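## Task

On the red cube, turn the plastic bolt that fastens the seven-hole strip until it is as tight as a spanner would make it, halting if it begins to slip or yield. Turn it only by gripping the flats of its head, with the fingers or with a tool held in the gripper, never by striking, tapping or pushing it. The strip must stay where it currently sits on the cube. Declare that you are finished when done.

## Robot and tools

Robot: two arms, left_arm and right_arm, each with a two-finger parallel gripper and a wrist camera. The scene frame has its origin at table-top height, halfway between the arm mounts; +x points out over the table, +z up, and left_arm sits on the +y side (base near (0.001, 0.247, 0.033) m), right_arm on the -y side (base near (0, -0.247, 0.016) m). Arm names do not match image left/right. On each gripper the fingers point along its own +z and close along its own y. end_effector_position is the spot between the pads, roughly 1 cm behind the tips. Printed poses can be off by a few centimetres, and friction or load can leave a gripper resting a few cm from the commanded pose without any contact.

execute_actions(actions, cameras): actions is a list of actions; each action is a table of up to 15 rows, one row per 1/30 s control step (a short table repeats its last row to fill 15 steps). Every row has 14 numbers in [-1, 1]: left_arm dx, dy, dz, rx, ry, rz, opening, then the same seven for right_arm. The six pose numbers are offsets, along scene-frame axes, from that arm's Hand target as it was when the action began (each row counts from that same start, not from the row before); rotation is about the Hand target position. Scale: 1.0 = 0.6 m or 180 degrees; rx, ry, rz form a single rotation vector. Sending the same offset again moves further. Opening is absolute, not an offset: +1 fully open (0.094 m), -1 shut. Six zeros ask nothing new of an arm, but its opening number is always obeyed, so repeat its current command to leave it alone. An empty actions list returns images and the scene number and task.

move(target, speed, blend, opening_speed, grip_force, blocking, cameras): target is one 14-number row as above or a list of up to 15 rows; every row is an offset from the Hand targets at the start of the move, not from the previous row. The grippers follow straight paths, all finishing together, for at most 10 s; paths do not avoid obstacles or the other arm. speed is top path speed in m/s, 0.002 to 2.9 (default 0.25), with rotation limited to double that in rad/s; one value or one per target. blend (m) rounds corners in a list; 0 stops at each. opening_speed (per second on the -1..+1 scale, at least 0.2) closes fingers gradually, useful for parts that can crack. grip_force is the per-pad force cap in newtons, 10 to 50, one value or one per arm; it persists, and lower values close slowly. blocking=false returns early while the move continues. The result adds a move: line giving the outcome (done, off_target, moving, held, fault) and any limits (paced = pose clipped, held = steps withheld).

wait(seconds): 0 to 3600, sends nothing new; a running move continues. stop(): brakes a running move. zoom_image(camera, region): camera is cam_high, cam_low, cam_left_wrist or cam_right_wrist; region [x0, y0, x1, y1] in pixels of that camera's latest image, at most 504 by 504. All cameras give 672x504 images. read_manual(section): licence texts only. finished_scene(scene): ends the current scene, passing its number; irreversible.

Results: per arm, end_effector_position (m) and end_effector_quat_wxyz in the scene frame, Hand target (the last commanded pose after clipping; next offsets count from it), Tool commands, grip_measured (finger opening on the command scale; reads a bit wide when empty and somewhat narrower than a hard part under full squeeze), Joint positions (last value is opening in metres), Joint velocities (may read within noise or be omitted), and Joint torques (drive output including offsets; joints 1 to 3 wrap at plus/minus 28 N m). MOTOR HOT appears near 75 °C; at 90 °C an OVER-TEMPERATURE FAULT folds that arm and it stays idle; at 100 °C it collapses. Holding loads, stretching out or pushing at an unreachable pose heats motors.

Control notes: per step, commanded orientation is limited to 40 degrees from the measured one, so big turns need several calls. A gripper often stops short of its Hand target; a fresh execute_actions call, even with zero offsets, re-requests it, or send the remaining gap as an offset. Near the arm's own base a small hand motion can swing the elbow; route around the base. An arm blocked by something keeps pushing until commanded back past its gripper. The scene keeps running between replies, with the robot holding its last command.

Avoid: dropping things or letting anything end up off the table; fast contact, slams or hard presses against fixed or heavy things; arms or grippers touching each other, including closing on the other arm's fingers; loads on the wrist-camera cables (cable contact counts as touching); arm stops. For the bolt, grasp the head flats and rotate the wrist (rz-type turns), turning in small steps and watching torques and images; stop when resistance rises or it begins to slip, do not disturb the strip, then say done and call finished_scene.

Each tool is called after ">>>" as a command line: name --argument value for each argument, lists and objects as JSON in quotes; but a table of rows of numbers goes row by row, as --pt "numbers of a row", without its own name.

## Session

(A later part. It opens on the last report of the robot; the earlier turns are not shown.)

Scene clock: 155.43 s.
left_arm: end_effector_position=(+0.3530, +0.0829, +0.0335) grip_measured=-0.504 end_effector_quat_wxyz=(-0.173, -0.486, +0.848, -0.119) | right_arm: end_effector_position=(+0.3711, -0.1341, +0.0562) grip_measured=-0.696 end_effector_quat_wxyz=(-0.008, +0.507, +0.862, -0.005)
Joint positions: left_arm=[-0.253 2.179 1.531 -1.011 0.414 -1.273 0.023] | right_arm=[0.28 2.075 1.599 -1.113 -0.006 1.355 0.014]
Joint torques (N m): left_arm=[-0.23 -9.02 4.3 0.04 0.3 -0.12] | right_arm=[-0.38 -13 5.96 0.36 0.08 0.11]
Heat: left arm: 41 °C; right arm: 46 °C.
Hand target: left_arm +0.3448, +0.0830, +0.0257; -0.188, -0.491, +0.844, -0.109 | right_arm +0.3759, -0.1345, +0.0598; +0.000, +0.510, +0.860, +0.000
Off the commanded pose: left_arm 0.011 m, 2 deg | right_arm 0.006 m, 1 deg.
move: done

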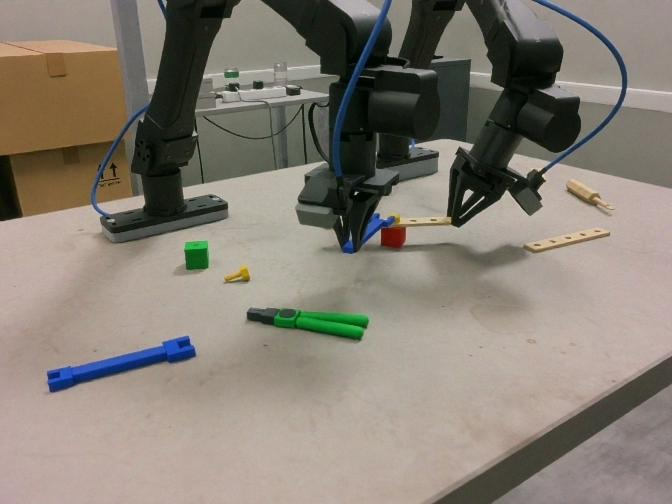

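>>> move --target '[0,0,0,0,0,0,-0.56,0.005,0.0025,-0.004,0,0,0,-0.9]' --speed 0.05 --cameras '["cam_low","cam_high"]'

>>> zoom_image --camera "cam_low" --region '[366, 208, 416, 248]'

>>> zoom_image --camera "cam_high" --region '[300, 230, 350, 280]'

Scene clock: 160.40 s.
left_arm: end_effector_position=(+0.3530, +0.0829, +0.0335) grip_measured=-0.504 end_effector_quat_wxyz=(-0.173, -0.486, +0.848, -0.119) | right_arm: end_effector_position=(+0.3711, -0.1341, +0.0562) grip_measured=-0.696 end_effector_quat_wxyz=(-0.008, +0.507, +0.862, -0.005)
Joint positions: left_arm=[-0.253 2.179 1.531 -1.011 0.414 -1.273 0.023] | right_arm=[0.28 2.075 1.599 -1.113 -0.006 1.355 0.014]
Joint torques (N m): left_arm=[-0.24 -9.01 4.34 0.04 0.32 -0.11] | right_arm=[-0.21 -11.77 7.08 0.39 0.09 0.12]
Heat: left arm: 41 °C; right arm: 46 °C.
Hand target: left_arm +0.3448, +0.0830, +0.0257; -0.188, -0.491, +0.844, -0.109 | right_arm +0.3789, -0.1330, +0.0574; +0.000, +0.510, +0.860, +0.000
Off the commanded pose: left_arm 0.011 m, 2 deg | right_arm 0.008 m, 1 deg.
move: done
Images, in order (width x height): cam_high 672x504, cam_low 672x504.

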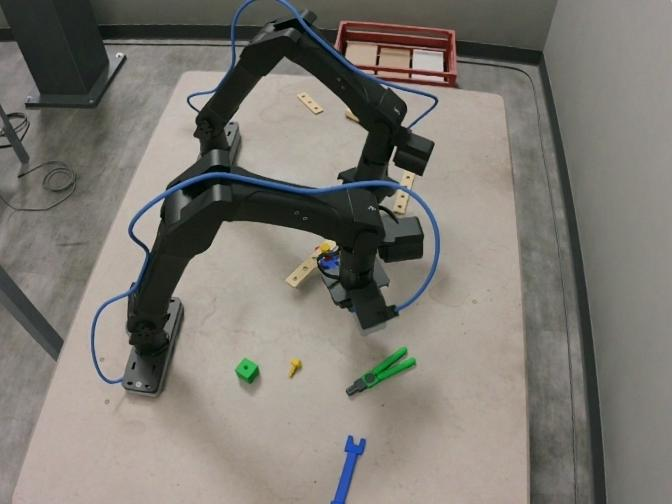

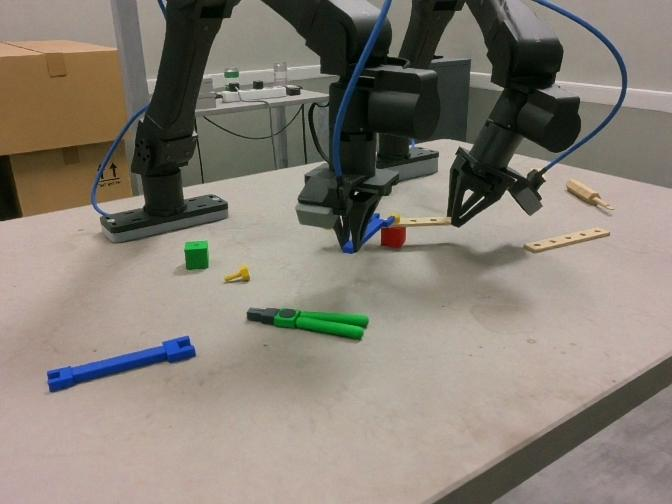

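Scaled by 10.080.

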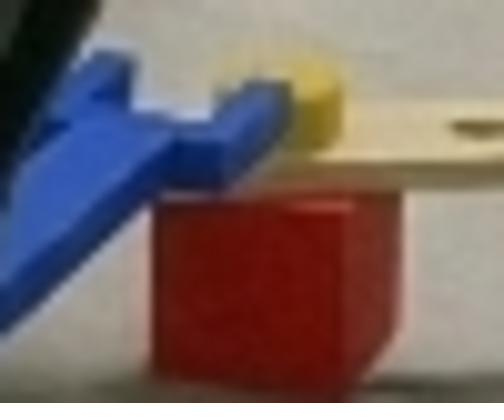

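Scaled by 10.080.

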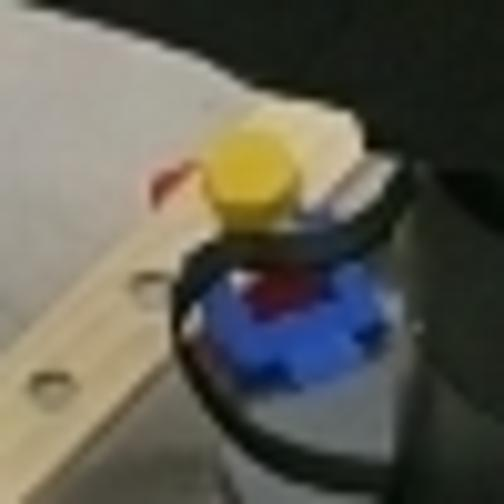

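>>> move --target '[0,0,0,0,0,0,-0.56,0.005,0.0025,-0.002,0,0,0,-0.9]' --speed 0.05

Scene clock: 162.70 s.
left_arm: end_effector_position=(+0.3530, +0.0829, +0.0335) grip_measured=-0.504 end_effector_quat_wxyz=(-0.173, -0.486, +0.848, -0.119) | right_arm: end_effector_position=(+0.3743, -0.1332, +0.0568) grip_measured=-0.696 end_effector_quat_wxyz=(-0.006, +0.507, +0.862, -0.003)
Joint positions: left_arm=[-0.253 2.179 1.531 -1.011 0.414 -1.273 0.023] | right_arm=[0.28 2.082 1.612 -1.113 -0.006 1.355 0.014]
Joint torques (N m): left_arm=[-0.24 -9.01 4.27 0.05 0.3 -0.12] | right_arm=[0.21 -11.17 7.27 0.39 0.05 0.1]
Heat: left arm: 41 °C; right arm: 45 °C.
Hand target: left_arm +0.3448, +0.0830, +0.0257; -0.188, -0.491, +0.844, -0.109 | right_arm +0.3819, -0.1315, +0.0562; +0.000, +0.510, +0.860, +0.000
Off the commanded pose: left_arm 0.011 m, 2 deg | right_arm 0.008 m, 1 deg.
move: done

>>> move --target '[0,0,0,0,0,0,-0.56,-0.0207,0.0138,-0.007,0,0,0,-0.9]' --speed 0.04 --cameras '["cam_low","cam_high"]'

>>> zoom_image --camera "cam_low" --region '[366, 208, 416, 248]'

>>> zoom_image --camera "cam_high" --region '[300, 230, 350, 280]'

Scene clock: 165.83 s.
left_arm: end_effector_position=(+0.3530, +0.0829, +0.0335) grip_measured=-0.504 end_effector_quat_wxyz=(-0.173, -0.486, +0.848, -0.119) | right_arm: end_effector_position=(+0.3705, -0.1247, +0.0504) grip_measured=-0.696 end_effector_quat_wxyz=(-0.006, +0.508, +0.861, -0.002)
Joint positions: left_arm=[-0.253 2.179 1.531 -1.011 0.414 -1.273 0.023] | right_arm=[0.303 2.082 1.586 -1.085 -0.006 1.381 0.014]
Joint torques (N m): left_arm=[-0.21 -9.02 4.3 0.03 0.3 -0.13] | right_arm=[0.65 -13.65 3.9 0.47 0.07 0.1]
Heat: left arm: 41 °C; right arm: 46 °C.
Hand target: left_arm +0.3448, +0.0830, +0.0257; -0.188, -0.491, +0.844, -0.109 | right_arm +0.3695, -0.1231, +0.0520; +0.000, +0.510, +0.860, +0.000
Off the commanded pose: left_arm 0.011 m, 2 deg | right_arm 0.002 m, 1 deg.
move: done
Images, in order (width x height): cam_high 672x504, cam_low 672x504.

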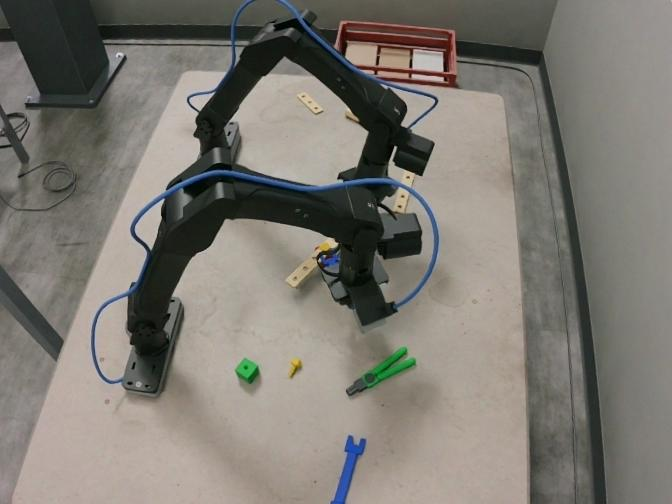

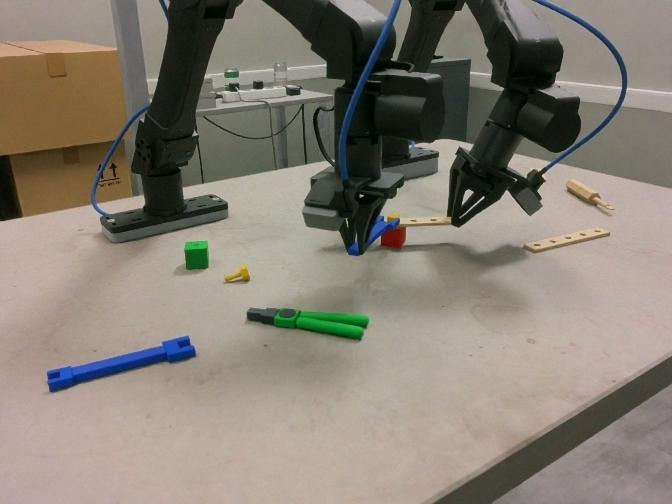

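Scaled by 10.080.

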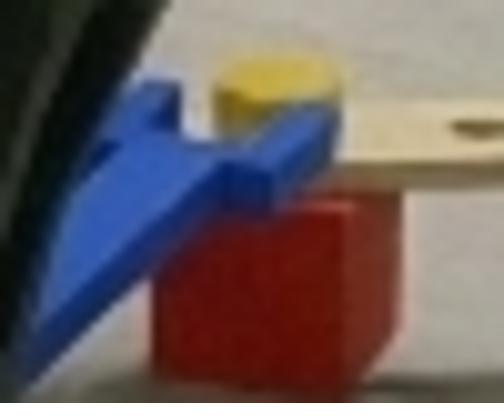

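Scaled by 10.080.

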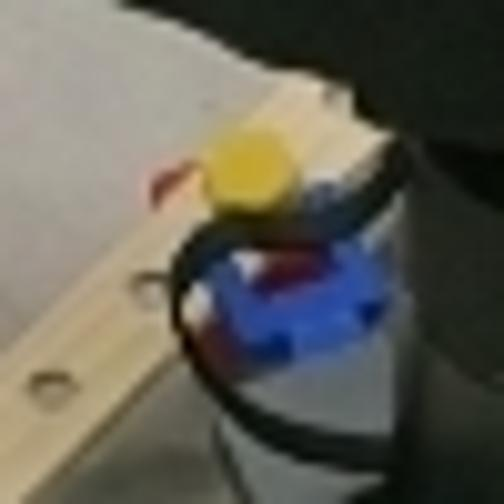

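>>> move --target '[0,0,0,0,0,0,-0.56,-0.0055,0.0155,-0.001,0,0,0,-0.9]' --speed 0.04 --cameras '["cam_low","cam_high"]'

>>> zoom_image --camera "cam_low" --region '[366, 208, 416, 248]'

>>> zoom_image --camera "cam_high" --region '[300, 230, 350, 280]'

Scene clock: 168.67 s.
left_arm: end_effector_position=(+0.3530, +0.0829, +0.0335) grip_measured=-0.504 end_effector_quat_wxyz=(-0.173, -0.486, +0.848, -0.119) | right_arm: end_effector_position=(+0.3679, -0.1149, +0.0504) grip_measured=-0.696 end_effector_quat_wxyz=(-0.005, +0.508, +0.861, -0.001)
Joint positions: left_arm=[-0.253 2.179 1.531 -1.011 0.414 -1.273 0.023] | right_arm=[0.329 2.082 1.586 -1.082 -0.006 1.406 0.014]
Joint torques (N m): left_arm=[-0.24 -9.01 4.33 0.04 0.3 -0.13] | right_arm=[0.61 -13.64 3.82 0.49 0.05 0.1]
Heat: left arm: 41 °C; right arm: 46 °C.
Hand target: left_arm +0.3448, +0.0830, +0.0257; -0.188, -0.491, +0.844, -0.109 | right_arm +0.3662, -0.1138, +0.0514; +0.000, +0.510, +0.860, +0.000
Off the commanded pose: left_arm 0.011 m, 2 deg | right_arm 0.002 m, 1 deg.
move: done
Images, in order (width x height): cam_high 672x504, cam_low 672x504.

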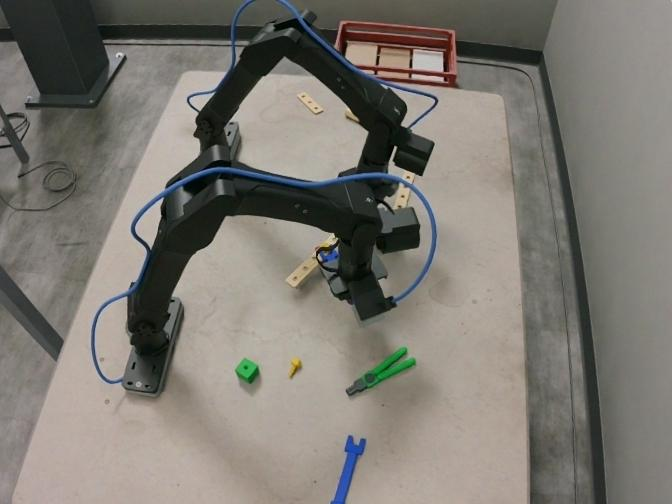

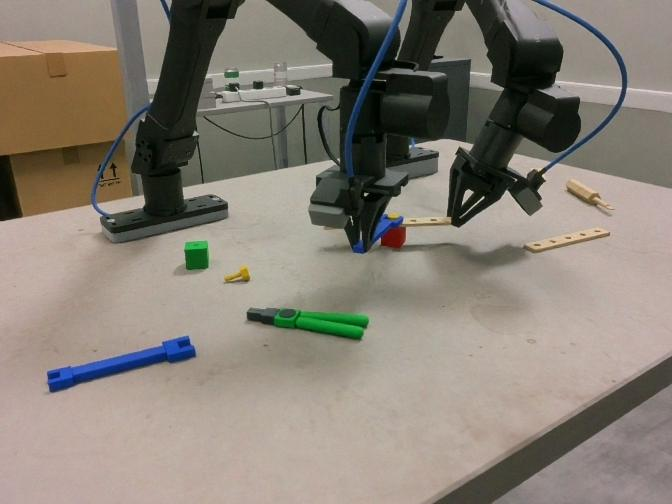

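Scaled by 10.080.

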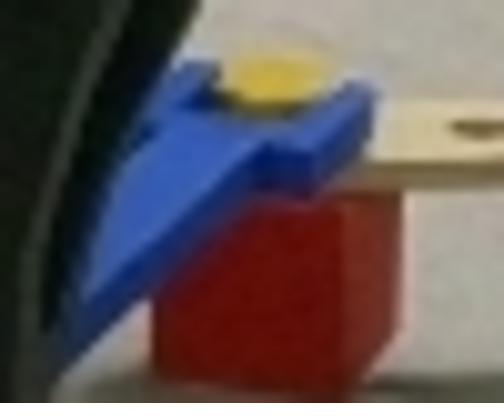

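Scaled by 10.080.

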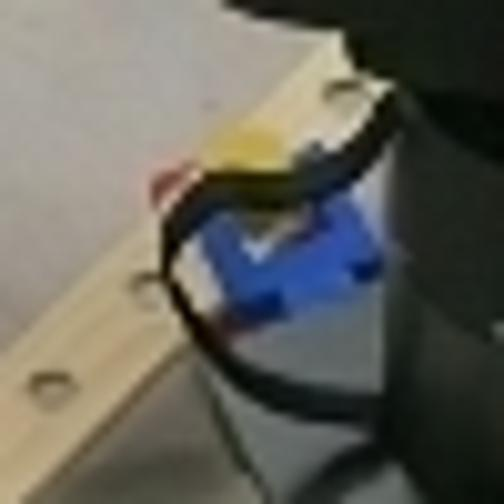

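>>> move --target '[0,0,0,0,0,0,-0.56,-0.004,0.0073,0,0,0,0,-0.9]' --speed 0.04 --cameras '["cam_low","cam_high"]'

>>> zoom_image --camera "cam_low" --region '[366, 208, 416, 248]'

>>> zoom_image --camera "cam_high" --region '[300, 230, 350, 280]'

Scene clock: 170.63 s.
left_arm: end_effector_position=(+0.3530, +0.0829, +0.0335) grip_measured=-0.504 end_effector_quat_wxyz=(-0.173, -0.486, +0.848, -0.119) | right_arm: end_effector_position=(+0.3650, -0.1115, +0.0490) grip_measured=-0.696 end_effector_quat_wxyz=(-0.006, +0.509, +0.861, -0.003)
Joint positions: left_arm=[-0.253 2.179 1.531 -1.011 0.414 -1.273 0.023] | right_arm=[0.34 2.082 1.58 -1.081 -0.006 1.419 0.014]
Joint torques (N m): left_arm=[-0.21 -9.02 4.33 0.05 0.3 -0.12] | right_arm=[0.64 -14.05 3.96 0.44 0.05 0.14]
Heat: left arm: 41 °C; right arm: 47 °C.
Hand target: left_arm +0.3448, +0.0830, +0.0257; -0.188, -0.491, +0.844, -0.108 | right_arm +0.3638, -0.1094, +0.0514; +0.000, +0.510, +0.860, +0.000
Off the commanded pose: left_arm 0.011 m, 2 deg | right_arm 0.003 m, 1 deg.
move: done
Images, in order (width x height): cam_high 672x504, cam_low 672x504.

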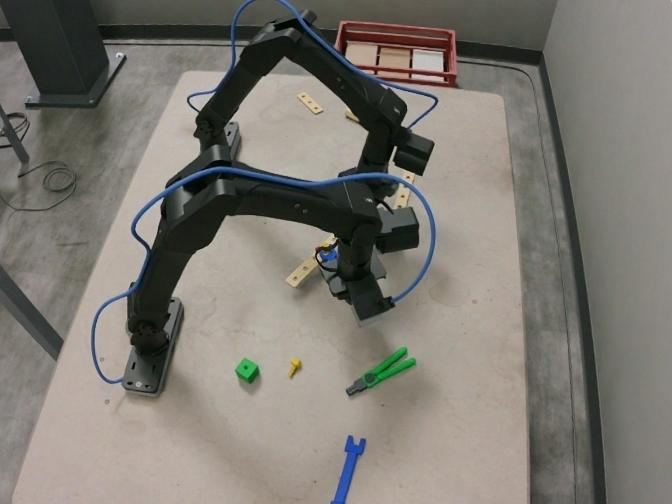

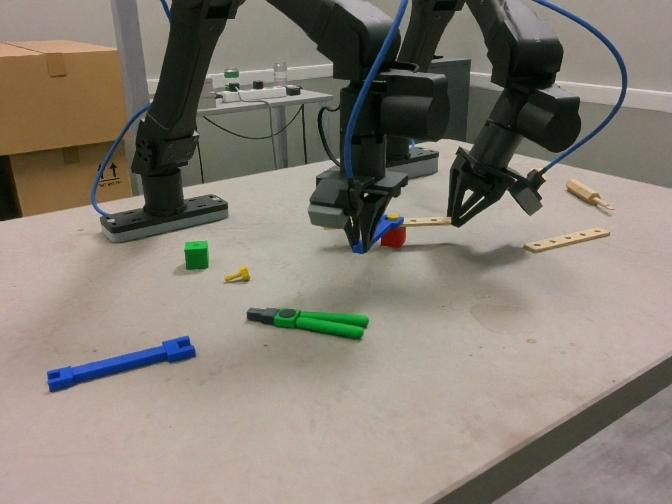

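Scaled by 10.080.

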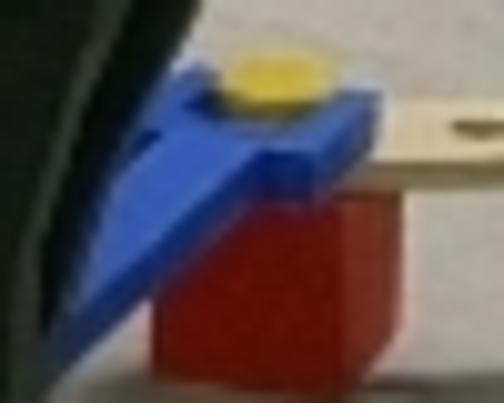

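Scaled by 10.080.

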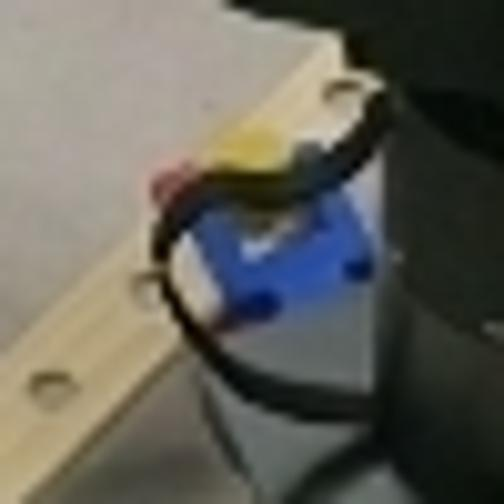

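>>> move --target '[0,0,0,0,0,0,-0.56,-0.003,0.0045,0,0,0,0,-0.9]' --speed 0.04 --cameras '["cam_low","cam_high"]'

>>> zoom_image --camera "cam_high" --region '[300, 230, 350, 280]'

Scene clock: 172.33 s.
left_arm: end_effector_position=(+0.3530, +0.0829, +0.0335) grip_measured=-0.504 end_effector_quat_wxyz=(-0.173, -0.486, +0.848, -0.119) | right_arm: end_effector_position=(+0.3639, -0.1084, +0.0490) grip_measured=-0.696 end_effector_quat_wxyz=(-0.006, +0.508, +0.861, -0.003)
Joint positions: left_arm=[-0.253 2.179 1.531 -1.011 0.414 -1.273 0.023] | right_arm=[0.348 2.082 1.58 -1.081 -0.006 1.425 0.014]
Joint torques (N m): left_arm=[-0.44 -9.03 4.3 0.04 0.31 -0.13] | right_arm=[0.62 -14.41 3.77 0.45 0.06 0.18]
Heat: left arm: 41 °C; right arm: 47 °C.
Hand target: left_arm +0.3448, +0.0830, +0.0257; -0.188, -0.491, +0.844, -0.108 | right_arm +0.3620, -0.1068, +0.0514; +0.000, +0.510, +0.860, +0.000
Off the commanded pose: left_arm 0.011 m, 2 deg | right_arm 0.003 m, 1 deg.
move: done
Images, in order (width x height): cam_high 672x504, cam_low 672x504.

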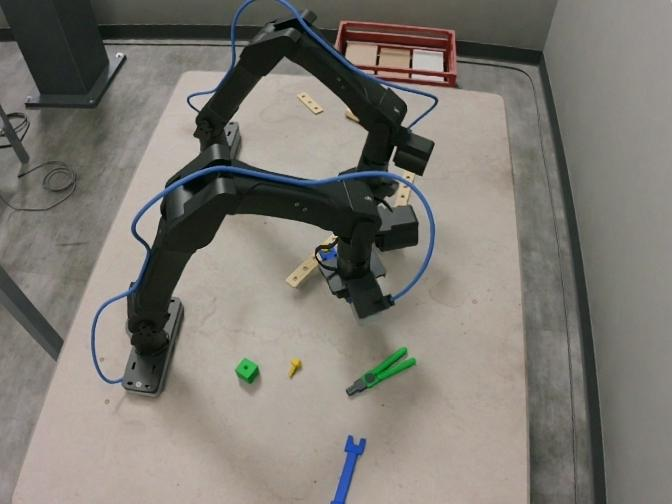

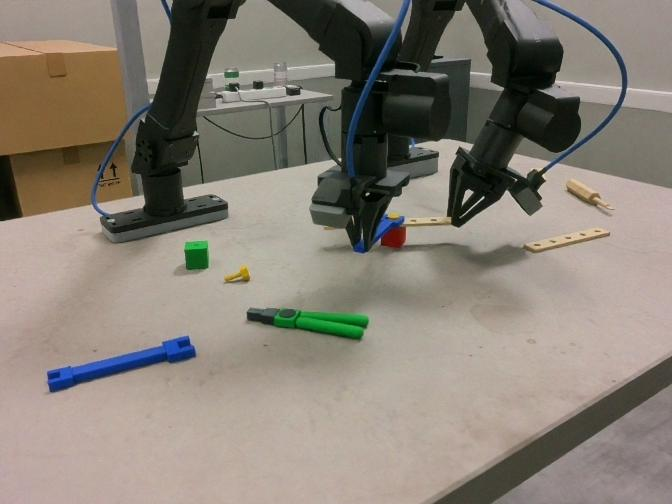

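Scaled by 10.080.

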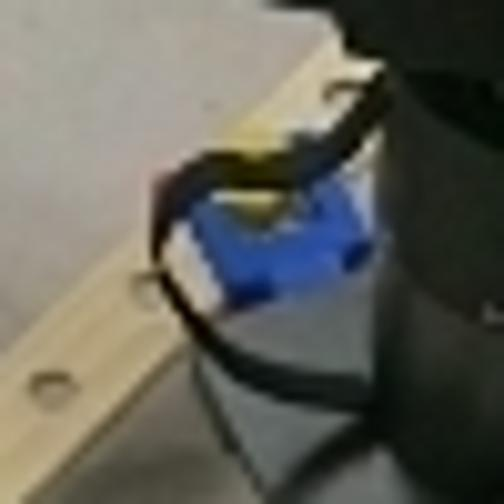

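>>> move --target '[0,0,0,0,0,0,-0.56,-0.033,-0.0172,-0.001,0,0,-0.0556,-0.9]' --speed 0.04 --cameras '["cam_low","cam_high"]'

>>> zoom_image --camera "cam_high" --region '[290, 220, 360, 280]'

>>> zoom_image --camera "cam_low" --region '[346, 200, 416, 256]'

Scene clock: 178.53 s.
left_arm: end_effector_position=(+0.3531, +0.0829, +0.0335) grip_measured=-0.504 end_effector_quat_wxyz=(-0.173, -0.485, +0.849, -0.119) | right_arm: end_effector_position=(+0.3445, -0.1140, +0.0455) grip_measured=-0.696 end_effector_quat_wxyz=(-0.009, +0.573, +0.819, +0.000)
Joint positions: left_arm=[-0.253 2.179 1.531 -1.011 0.414 -1.271 0.023] | right_arm=[0.348 2.01 1.458 -1.029 -0.014 1.581 0.014]
Joint torques (N m): left_arm=[-0.23 -9.02 4.3 0.04 0.3 -0.14] | right_arm=[0.02 -14.48 3.49 0.32 0.11 0.26]
Heat: left arm: 41 °C; right arm: 48 °C.
Hand target: left_arm +0.3449, +0.0830, +0.0257; -0.188, -0.491, +0.844, -0.109 | right_arm +0.3422, -0.1172, +0.0508; +0.000, +0.583, +0.812, +0.000
Off the commanded pose: left_arm 0.011 m, 2 deg | right_arm 0.007 m, 2 deg.
move: done
Images, in order (width x height): cam_high 672x504, cam_low 672x504.

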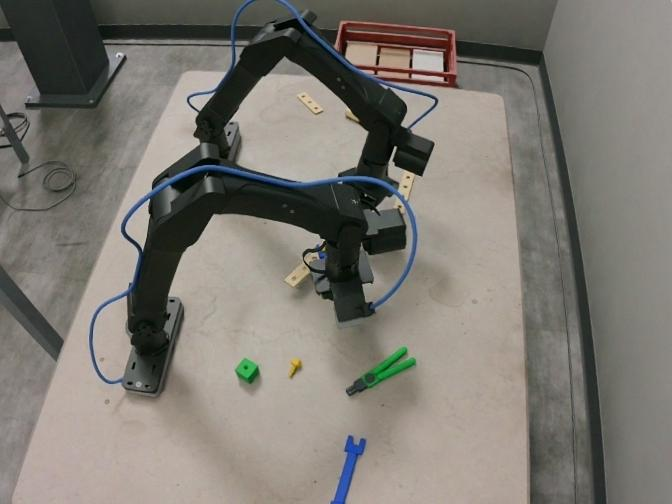

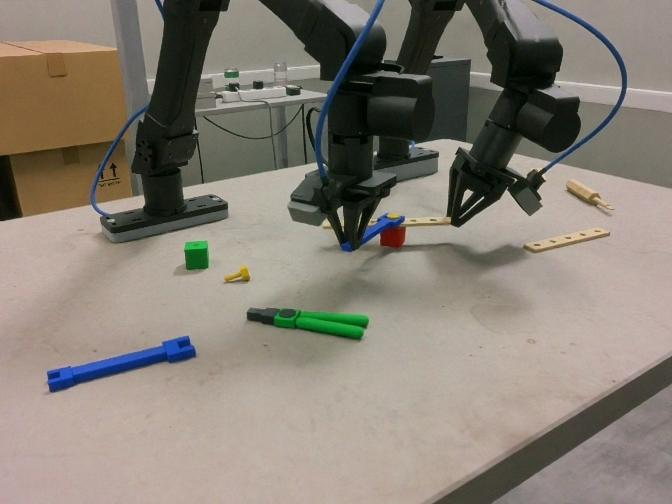

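Scaled by 7.200.

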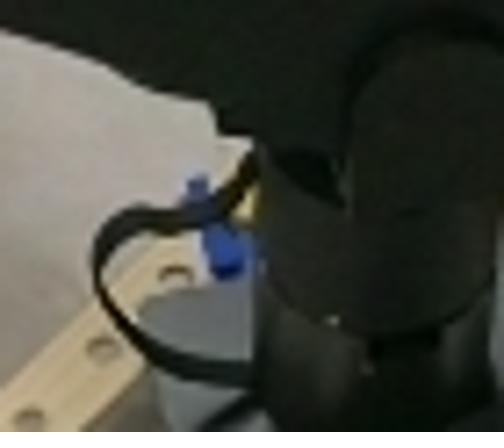

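Scaled by 7.200.

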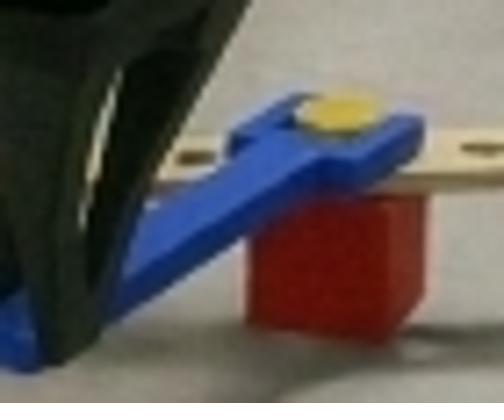

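>>> move --target '[0,0,0,0,0,0,-0.56,-0.0345,-0.0107,0.001,0,0,-0.0556,-0.9]' --speed 0.04 --cameras '["cam_low","cam_high"]'

>>> zoom_image --camera "cam_low" --region '[346, 200, 416, 256]'

Scene clock: 182.80 s.
left_arm: end_effector_position=(+0.3531, +0.0829, +0.0335) grip_measured=-0.504 end_effector_quat_wxyz=(-0.171, -0.477, +0.854, -0.121) | right_arm: end_effector_position=(+0.3268, -0.1203, +0.0463) grip_measured=-0.696 end_effector_quat_wxyz=(-0.007, +0.637, +0.771, +0.004)
Joint positions: left_arm=[-0.253 2.179 1.531 -1.011 0.414 -1.251 0.023] | right_arm=[0.348 1.932 1.35 -0.989 -0.016 1.739 0.014]
Joint torques (N m): left_arm=[-0.24 -9.01 4.34 0.04 0.3 -0.35] | right_arm=[0.24 -13.74 3.67 0.2 0.12 0.53]
Heat: left arm: 41 °C; right arm: 49 °C.
Hand target: left_arm +0.3449, +0.0830, +0.0256; -0.188, -0.491, +0.844, -0.109 | right_arm +0.3215, -0.1236, +0.0514; +0.000, +0.652, +0.758, +0.000
Off the commanded pose: left_arm 0.011 m, 3 deg | right_arm 0.008 m, 2 deg.
move: done
Images, in order (width x height): cam_high 672x504, cam_low 672x504.

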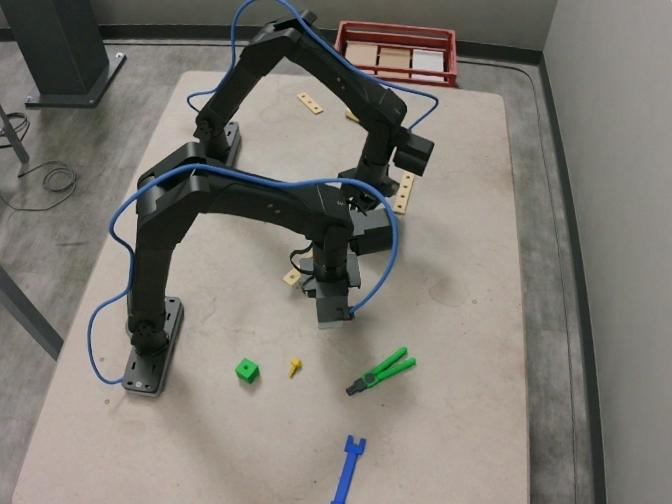

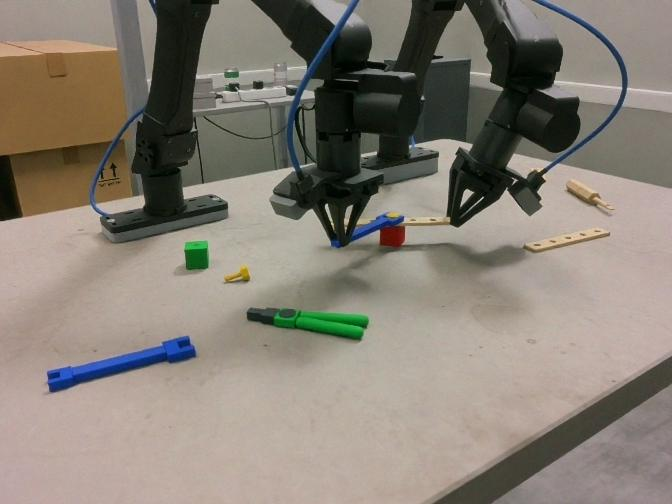

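Scaled by 7.200.

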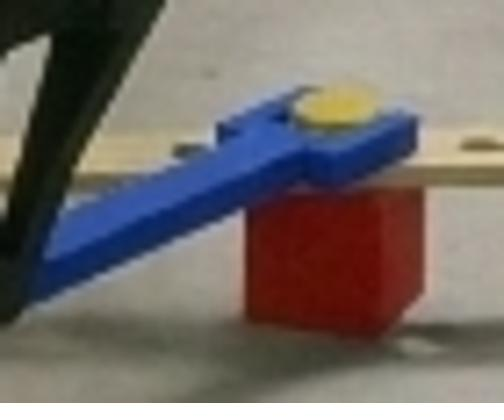

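>>> move --target '[0,0,0,0,0,0,-0.56,-0.0347,-0.0035,0,0,0,-0.0556,-0.9]' --speed 0.04 --cameras '["cam_low","cam_high"]'

>>> zoom_image --camera "cam_low" --region '[346, 200, 416, 256]'

>>> zoom_image --camera "cam_high" --region '[280, 220, 360, 280]'

Scene clock: 187.50 s.
left_arm: end_effector_position=(+0.3528, +0.0821, +0.0336) grip_measured=-0.504 end_effector_quat_wxyz=(-0.170, -0.467, +0.859, -0.123) | right_arm: end_effector_position=(+0.3073, -0.1217, +0.0471) grip_measured=-0.696 end_effector_quat_wxyz=(-0.006, +0.693, +0.721, +0.006)
Joint positions: left_arm=[-0.255 2.179 1.531 -1.011 0.415 -1.229 0.023] | right_arm=[0.365 1.859 1.254 -0.96 -0.015 1.908 0.014]
Joint torques (N m): left_arm=[-0.1 -9.02 4.36 0.02 0.3 -0.53] | right_arm=[0.46 -12.74 3.51 0.2 0.09 0.72]
Heat: left arm: 41 °C; right arm: 50 °C.
Hand target: left_arm +0.3448, +0.0829, +0.0257; -0.188, -0.491, +0.844, -0.109 | right_arm +0.3007, -0.1257, +0.0513; +0.000, +0.715, +0.699, +0.000
Off the commanded pose: left_arm 0.011 m, 4 deg | right_arm 0.009 m, 4 deg.
move: off_target (right_arm)
Images, in order (width x height): cam_high 672x504, cam_low 672x504.

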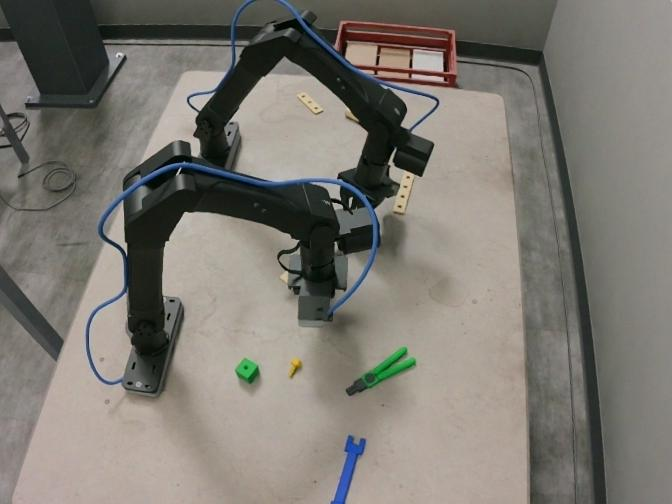

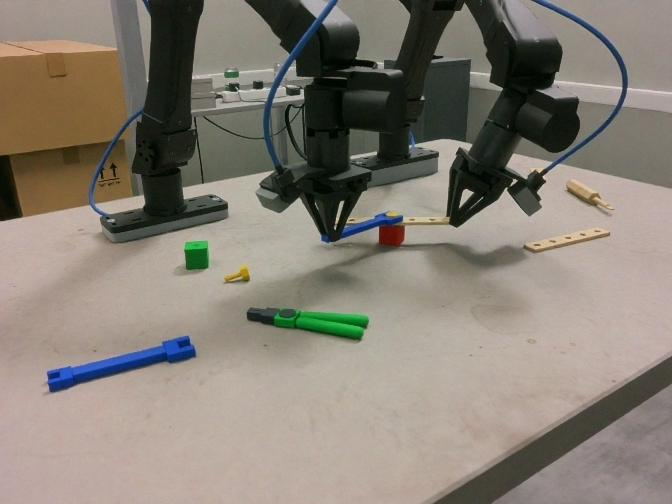

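Scaled by 7.200.

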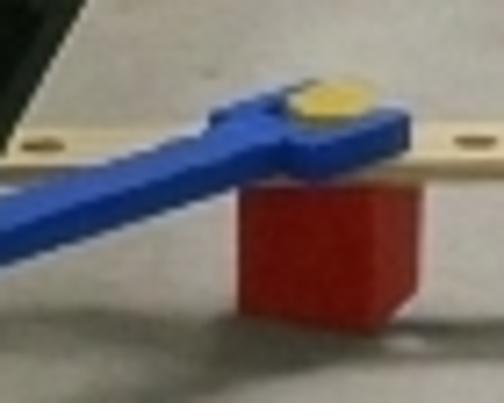

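Scaled by 6.300.

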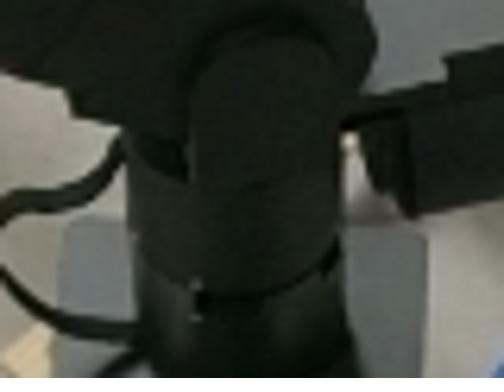

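>>> move --target '[0,0,0,0,0,0,-0.56,-0.0218,-0.0008,0,0,0,-0.036,-0.9]' --speed 0.04

Scene clock: 191.30 s.
left_arm: end_effector_position=(+0.3522, +0.0816, +0.0336) grip_measured=-0.504 end_effector_quat_wxyz=(-0.170, -0.460, +0.862, -0.124) | right_arm: end_effector_position=(+0.2947, -0.1217, +0.0476) grip_measured=-0.696 end_effector_quat_wxyz=(-0.004, +0.727, +0.687, +0.006)
Joint positions: left_arm=[-0.256 2.179 1.531 -1.012 0.415 -1.216 0.023] | right_arm=[0.381 1.815 1.199 -0.946 -0.013 2.021 0.014]
Joint torques (N m): left_arm=[0.02 -8.96 4.4 0.03 0.28 -0.66] | right_arm=[0.18 -11.89 3.56 0.18 0.08 0.96]
Heat: left arm: 41 °C; right arm: 50 °C.
Hand target: left_arm +0.3448, +0.0830, +0.0257; -0.188, -0.491, +0.844, -0.109 | right_arm +0.2876, -0.1261, +0.0513; +0.000, +0.754, +0.657, +0.000
Off the commanded pose: left_arm 0.011 m, 5 deg | right_arm 0.009 m, 5 deg.
move: off_target (right_arm)

>>> move --target '[0,0,0,0,0,0,-0.56,-0.009,-0.0005,0,0,0,-0.014,-0.9]' --speed 0.04 --cameras '["cam_low","cam_high"]'

>>> zoom_image --camera "cam_low" --region '[326, 196, 416, 256]'

Scene clock: 193.63 s.
left_arm: end_effector_position=(+0.3522, +0.0817, +0.0336) grip_measured=-0.504 end_effector_quat_wxyz=(-0.170, -0.461, +0.862, -0.123) | right_arm: end_effector_position=(+0.2907, -0.1221, +0.0476) grip_measured=-0.696 end_effector_quat_wxyz=(-0.005, +0.737, +0.675, +0.008)
Joint positions: left_arm=[-0.256 2.179 1.531 -1.012 0.415 -1.216 0.023] | right_arm=[0.384 1.798 1.177 -0.937 -0.014 2.054 0.014]
Joint torques (N m): left_arm=[0.02 -8.96 4.42 0.04 0.29 -0.66] | right_arm=[0.03 -11.95 3.62 0.16 0.04 0.92]
Heat: left arm: 41 °C; right arm: 50 °C.
Hand target: left_arm +0.3448, +0.0830, +0.0257; -0.188, -0.491, +0.844, -0.109 | right_arm +0.2821, -0.1264, +0.0514; +0.000, +0.768, +0.641, +0.000
Off the commanded pose: left_arm 0.011 m, 5 deg | right_arm 0.010 m, 5 deg.
joint sent to its limit (right arm) — joint 6 (wrist roll), upper limit. The joint targets still meet the commanded pose.
move: off_target (right_arm)
Images, in order (width x height): cam_high 672x504, cam_low 672x504.

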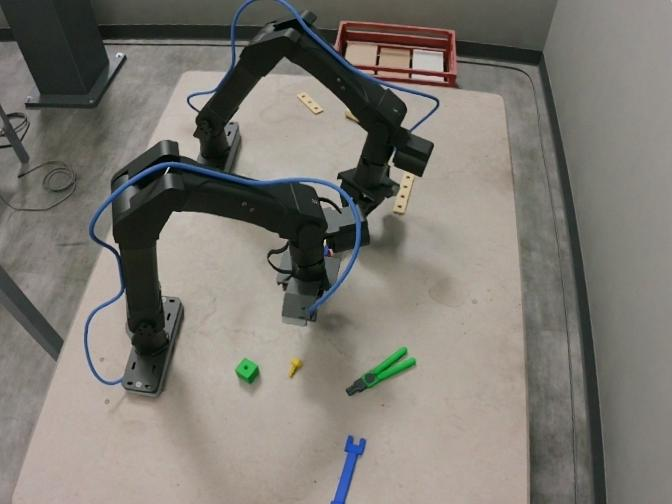

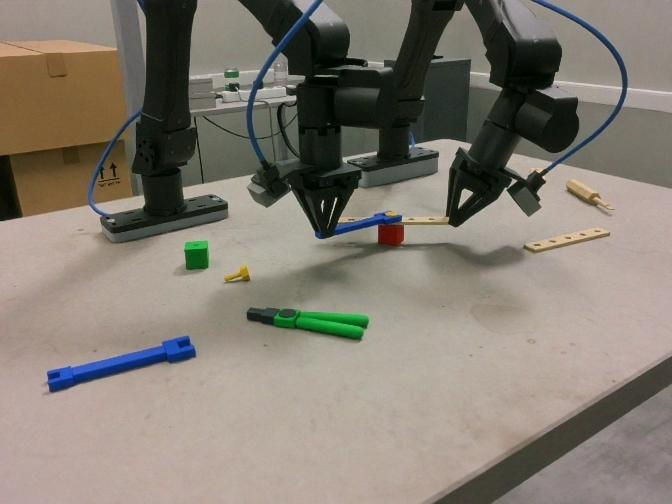

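Scaled by 5.600.

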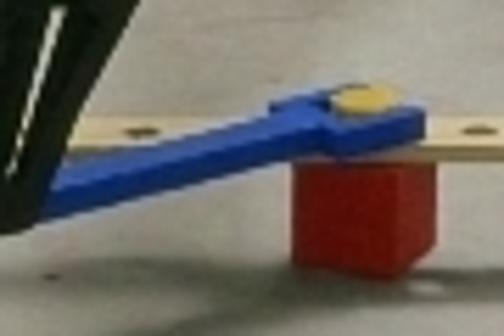

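>>> zoom_image --camera "cam_low" --region '[336, 196, 406, 252]'

Scaled by 7.200.

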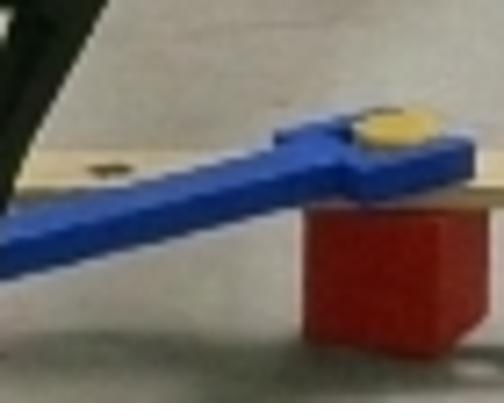

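>>> move --target '[0,0,0,0,0,0,-0.56,0.0143,0.0072,-0.004,0,0,0.028,-0.9]' --speed 0.06

Scene clock: 200.90 s.
left_arm: end_effector_position=(+0.3515, +0.0818, +0.0337) grip_measured=-0.504 end_effector_quat_wxyz=(-0.171, -0.461, +0.862, -0.123) | right_arm: end_effector_position=(+0.2914, -0.1217, +0.0476) grip_measured=-0.696 end_effector_quat_wxyz=(-0.003, +0.729, +0.684, +0.009)
Joint positions: left_arm=[-0.256 2.179 1.531 -1.015 0.415 -1.216 0.023] | right_arm=[0.386 1.798 1.177 -0.934 -0.011 2.031 0.014]
Joint torques (N m): left_arm=[0.05 -8.95 4.4 0.06 0.29 -0.64] | right_arm=[0.65 -8.72 6.34 0.16 0.09 0.41]
Heat: left arm: 41 °C; right arm: 50 °C.
Hand target: left_arm +0.3448, +0.0830, +0.0257; -0.188, -0.491, +0.844, -0.109 | right_arm +0.2908, -0.1220, +0.0490; +0.000, +0.739, +0.674, +0.000
Off the commanded pose: left_arm 0.011 m, 5 deg | right_arm 0.002 m, 2 deg.
move: done

>>> move --pt "0 0 0 0 0 -0.018 -0.56 0 0 0 0 0 0 -0.45" --pt "0 0 0 0 0 -0.018 -0.56 0.0078 0.105 0 0 0 0 -0.45" --speed 0.06 --opening_speed 0.5 --cameras '["cam_low","cam_right_wrist"]'

Scene clock: 208.53 s.
left_arm: end_effector_position=(+0.3453, +0.0816, +0.0306) grip_measured=-0.504 end_effector_quat_wxyz=(-0.186, -0.463, +0.859, -0.116) | right_arm: end_effector_position=(+0.2961, -0.0623, +0.0488) grip_measured=-0.452 end_effector_quat_wxyz=(-0.017, +0.710, +0.704, +0.013)
Joint positions: left_arm=[-0.256 2.191 1.531 -1.035 0.426 -1.216 0.023] | right_arm=[0.524 1.909 1.328 -0.973 -0.04 2.116 0.026]
Joint torques (N m): left_arm=[-0.23 -8.47 6.87 -0.15 0.12 -0.12] | right_arm=[0.65 -9.47 7.36 0.12 -0.04 0.14]
Heat: left arm: 41 °C; right arm: 49 °C.
Hand target: left_arm +0.3449, +0.0829, +0.0258; -0.191, -0.467, +0.857, -0.103 | right_arm +0.2955, -0.0591, +0.0490; +0.000, +0.739, +0.674, +0.000
Off the commanded pose: left_arm 0.005 m, 2 deg | right_arm 0.003 m, 5 deg.
joint sent to its limit (right arm) — joint 6 (wrist roll), upper limit. The joint targets are off in orientation, not in position.
move: off_target (right_arm)

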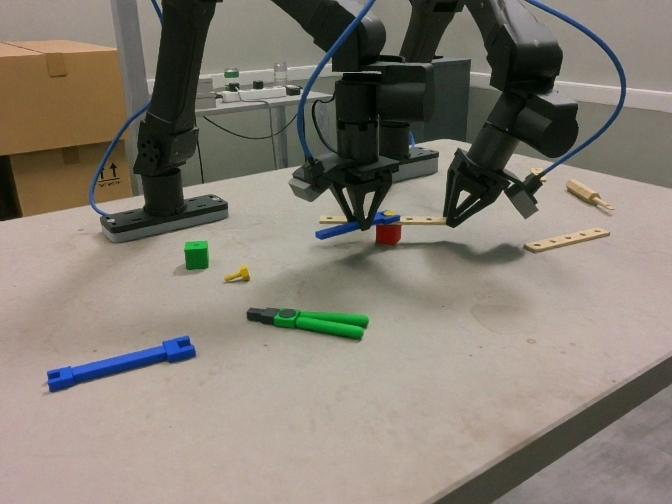

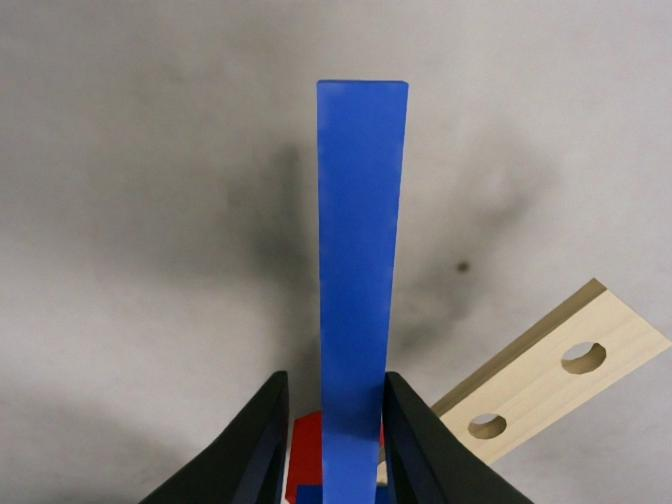

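>>> move --pt "0 0 0 0 0 0 -0.56 0 -0.003 -0.009 0 0 0.022 -0.45" --pt "0 0 0 0 0 0 -0.56 0 -0.003 -0.009 0 0 0.022 -0.85" --speed 0.04 --opening_speed 0.4 --cameras '["cam_low","cam_right_wrist"]'

Scene clock: 213.63 s.
left_arm: end_effector_position=(+0.3448, +0.0814, +0.0301) grip_measured=-0.504 end_effector_quat_wxyz=(-0.188, -0.466, +0.857, -0.115) | right_arm: end_effector_position=(+0.2941, -0.0628, +0.0468) grip_measured=-0.687 end_effector_quat_wxyz=(-0.011, +0.707, +0.707, +0.005)
Joint positions: left_arm=[-0.256 2.193 1.531 -1.036 0.427 -1.222 0.023] | right_arm=[0.534 1.915 1.328 -0.979 -0.024 2.116 0.015]
Joint torques (N m): left_arm=[-0.24 -8.55 6.91 -0.15 0.1 -0.06] | right_arm=[0.81 -9.26 5.76 0.43 0.1 0.12]
Heat: left arm: 40 °C; right arm: 48 °C.
Hand target: left_arm +0.3448, +0.0830, +0.0257; -0.191, -0.467, +0.857, -0.103 | right_arm +0.2954, -0.0609, +0.0435; +0.000, +0.715, +0.699, +0.000
Off the commanded pose: left_arm 0.005 m, 1 deg | right_arm 0.004 m, 2 deg.
joint sent to its limit (right arm) — joint 6 (wrist roll), upper limit. The joint targets still meet the commanded pose.
move: done

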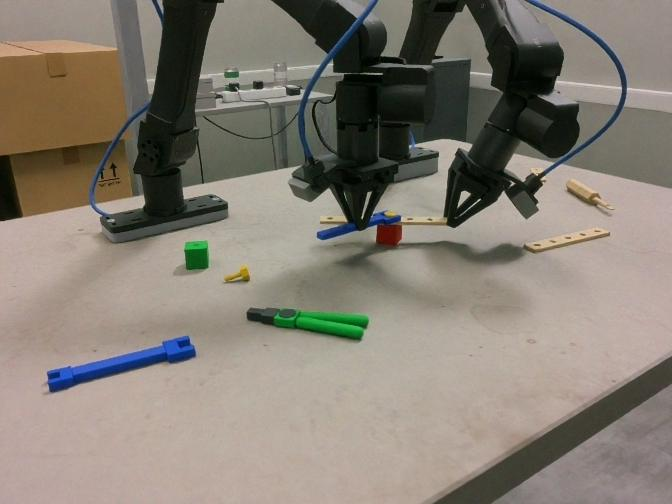

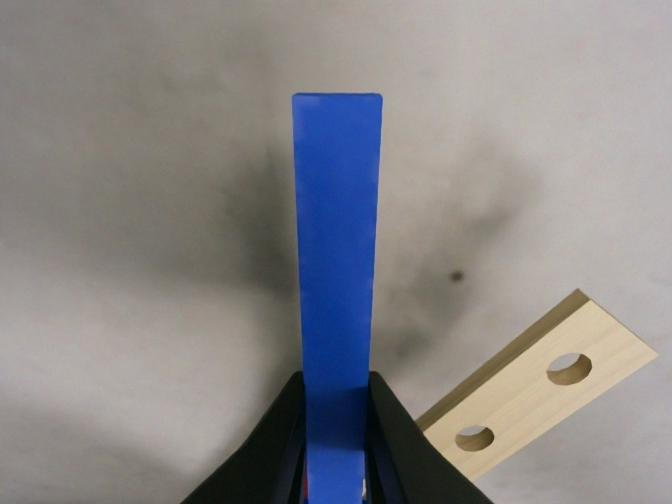

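>>> move --target '[0,0,0,0,0,0,-0.56,-0.005,-0.044,0.003,0,0,0,-0.85]' --speed 0.05 --cameras '["cam_low","cam_right_wrist"]'

Scene clock: 216.17 s.
left_arm: end_effector_position=(+0.3441, +0.0797, +0.0307) grip_measured=-0.504 end_effector_quat_wxyz=(-0.192, -0.467, +0.855, -0.117) | right_arm: end_effector_position=(+0.2936, -0.0695, +0.0456) grip_measured=-0.687 end_effector_quat_wxyz=(-0.017, +0.706, +0.708, +0.014)
Joint positions: left_arm=[-0.257 2.193 1.531 -1.037 0.436 -1.226 0.023] | right_arm=[0.51 1.89 1.288 -0.95 -0.04 2.089 0.015]
Joint torques (N m): left_arm=[-0.13 -8.61 6.9 -0.13 0 -0.07] | right_arm=[-1.84 -12.03 3.21 0.25 0.32 0.09]
Heat: left arm: 40 °C; right arm: 48 °C.
Hand target: left_arm +0.3448, +0.0830, +0.0257; -0.191, -0.467, +0.857, -0.103 | right_arm +0.2925, -0.0873, +0.0454; +0.000, +0.715, +0.699, +0.000
Off the commanded pose: left_arm 0.006 m, 2 deg | right_arm 0.018 m, 3 deg.
move: off_target (right_arm)

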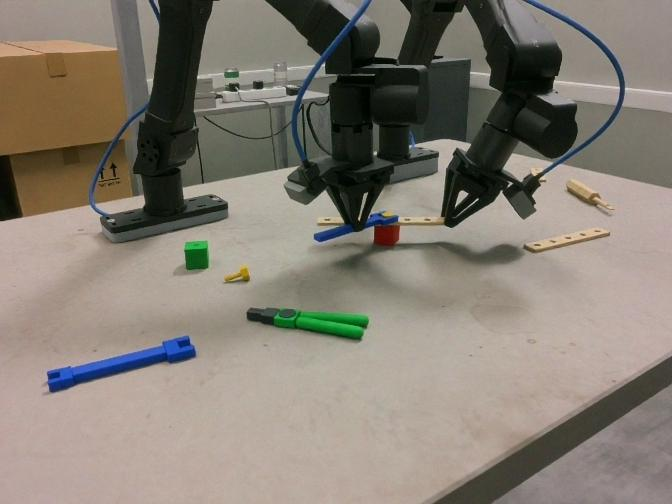

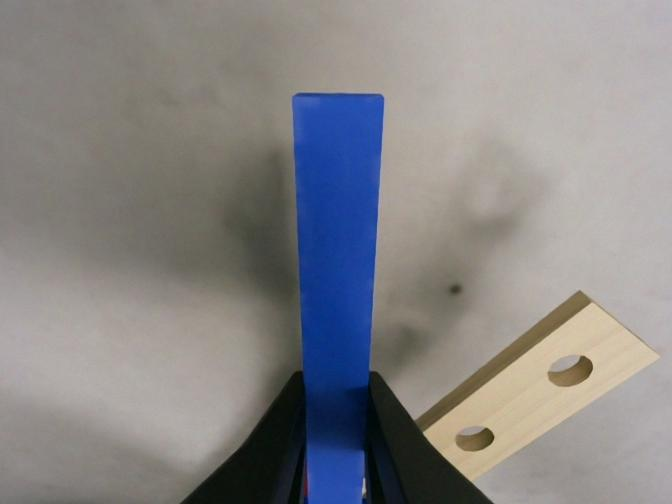

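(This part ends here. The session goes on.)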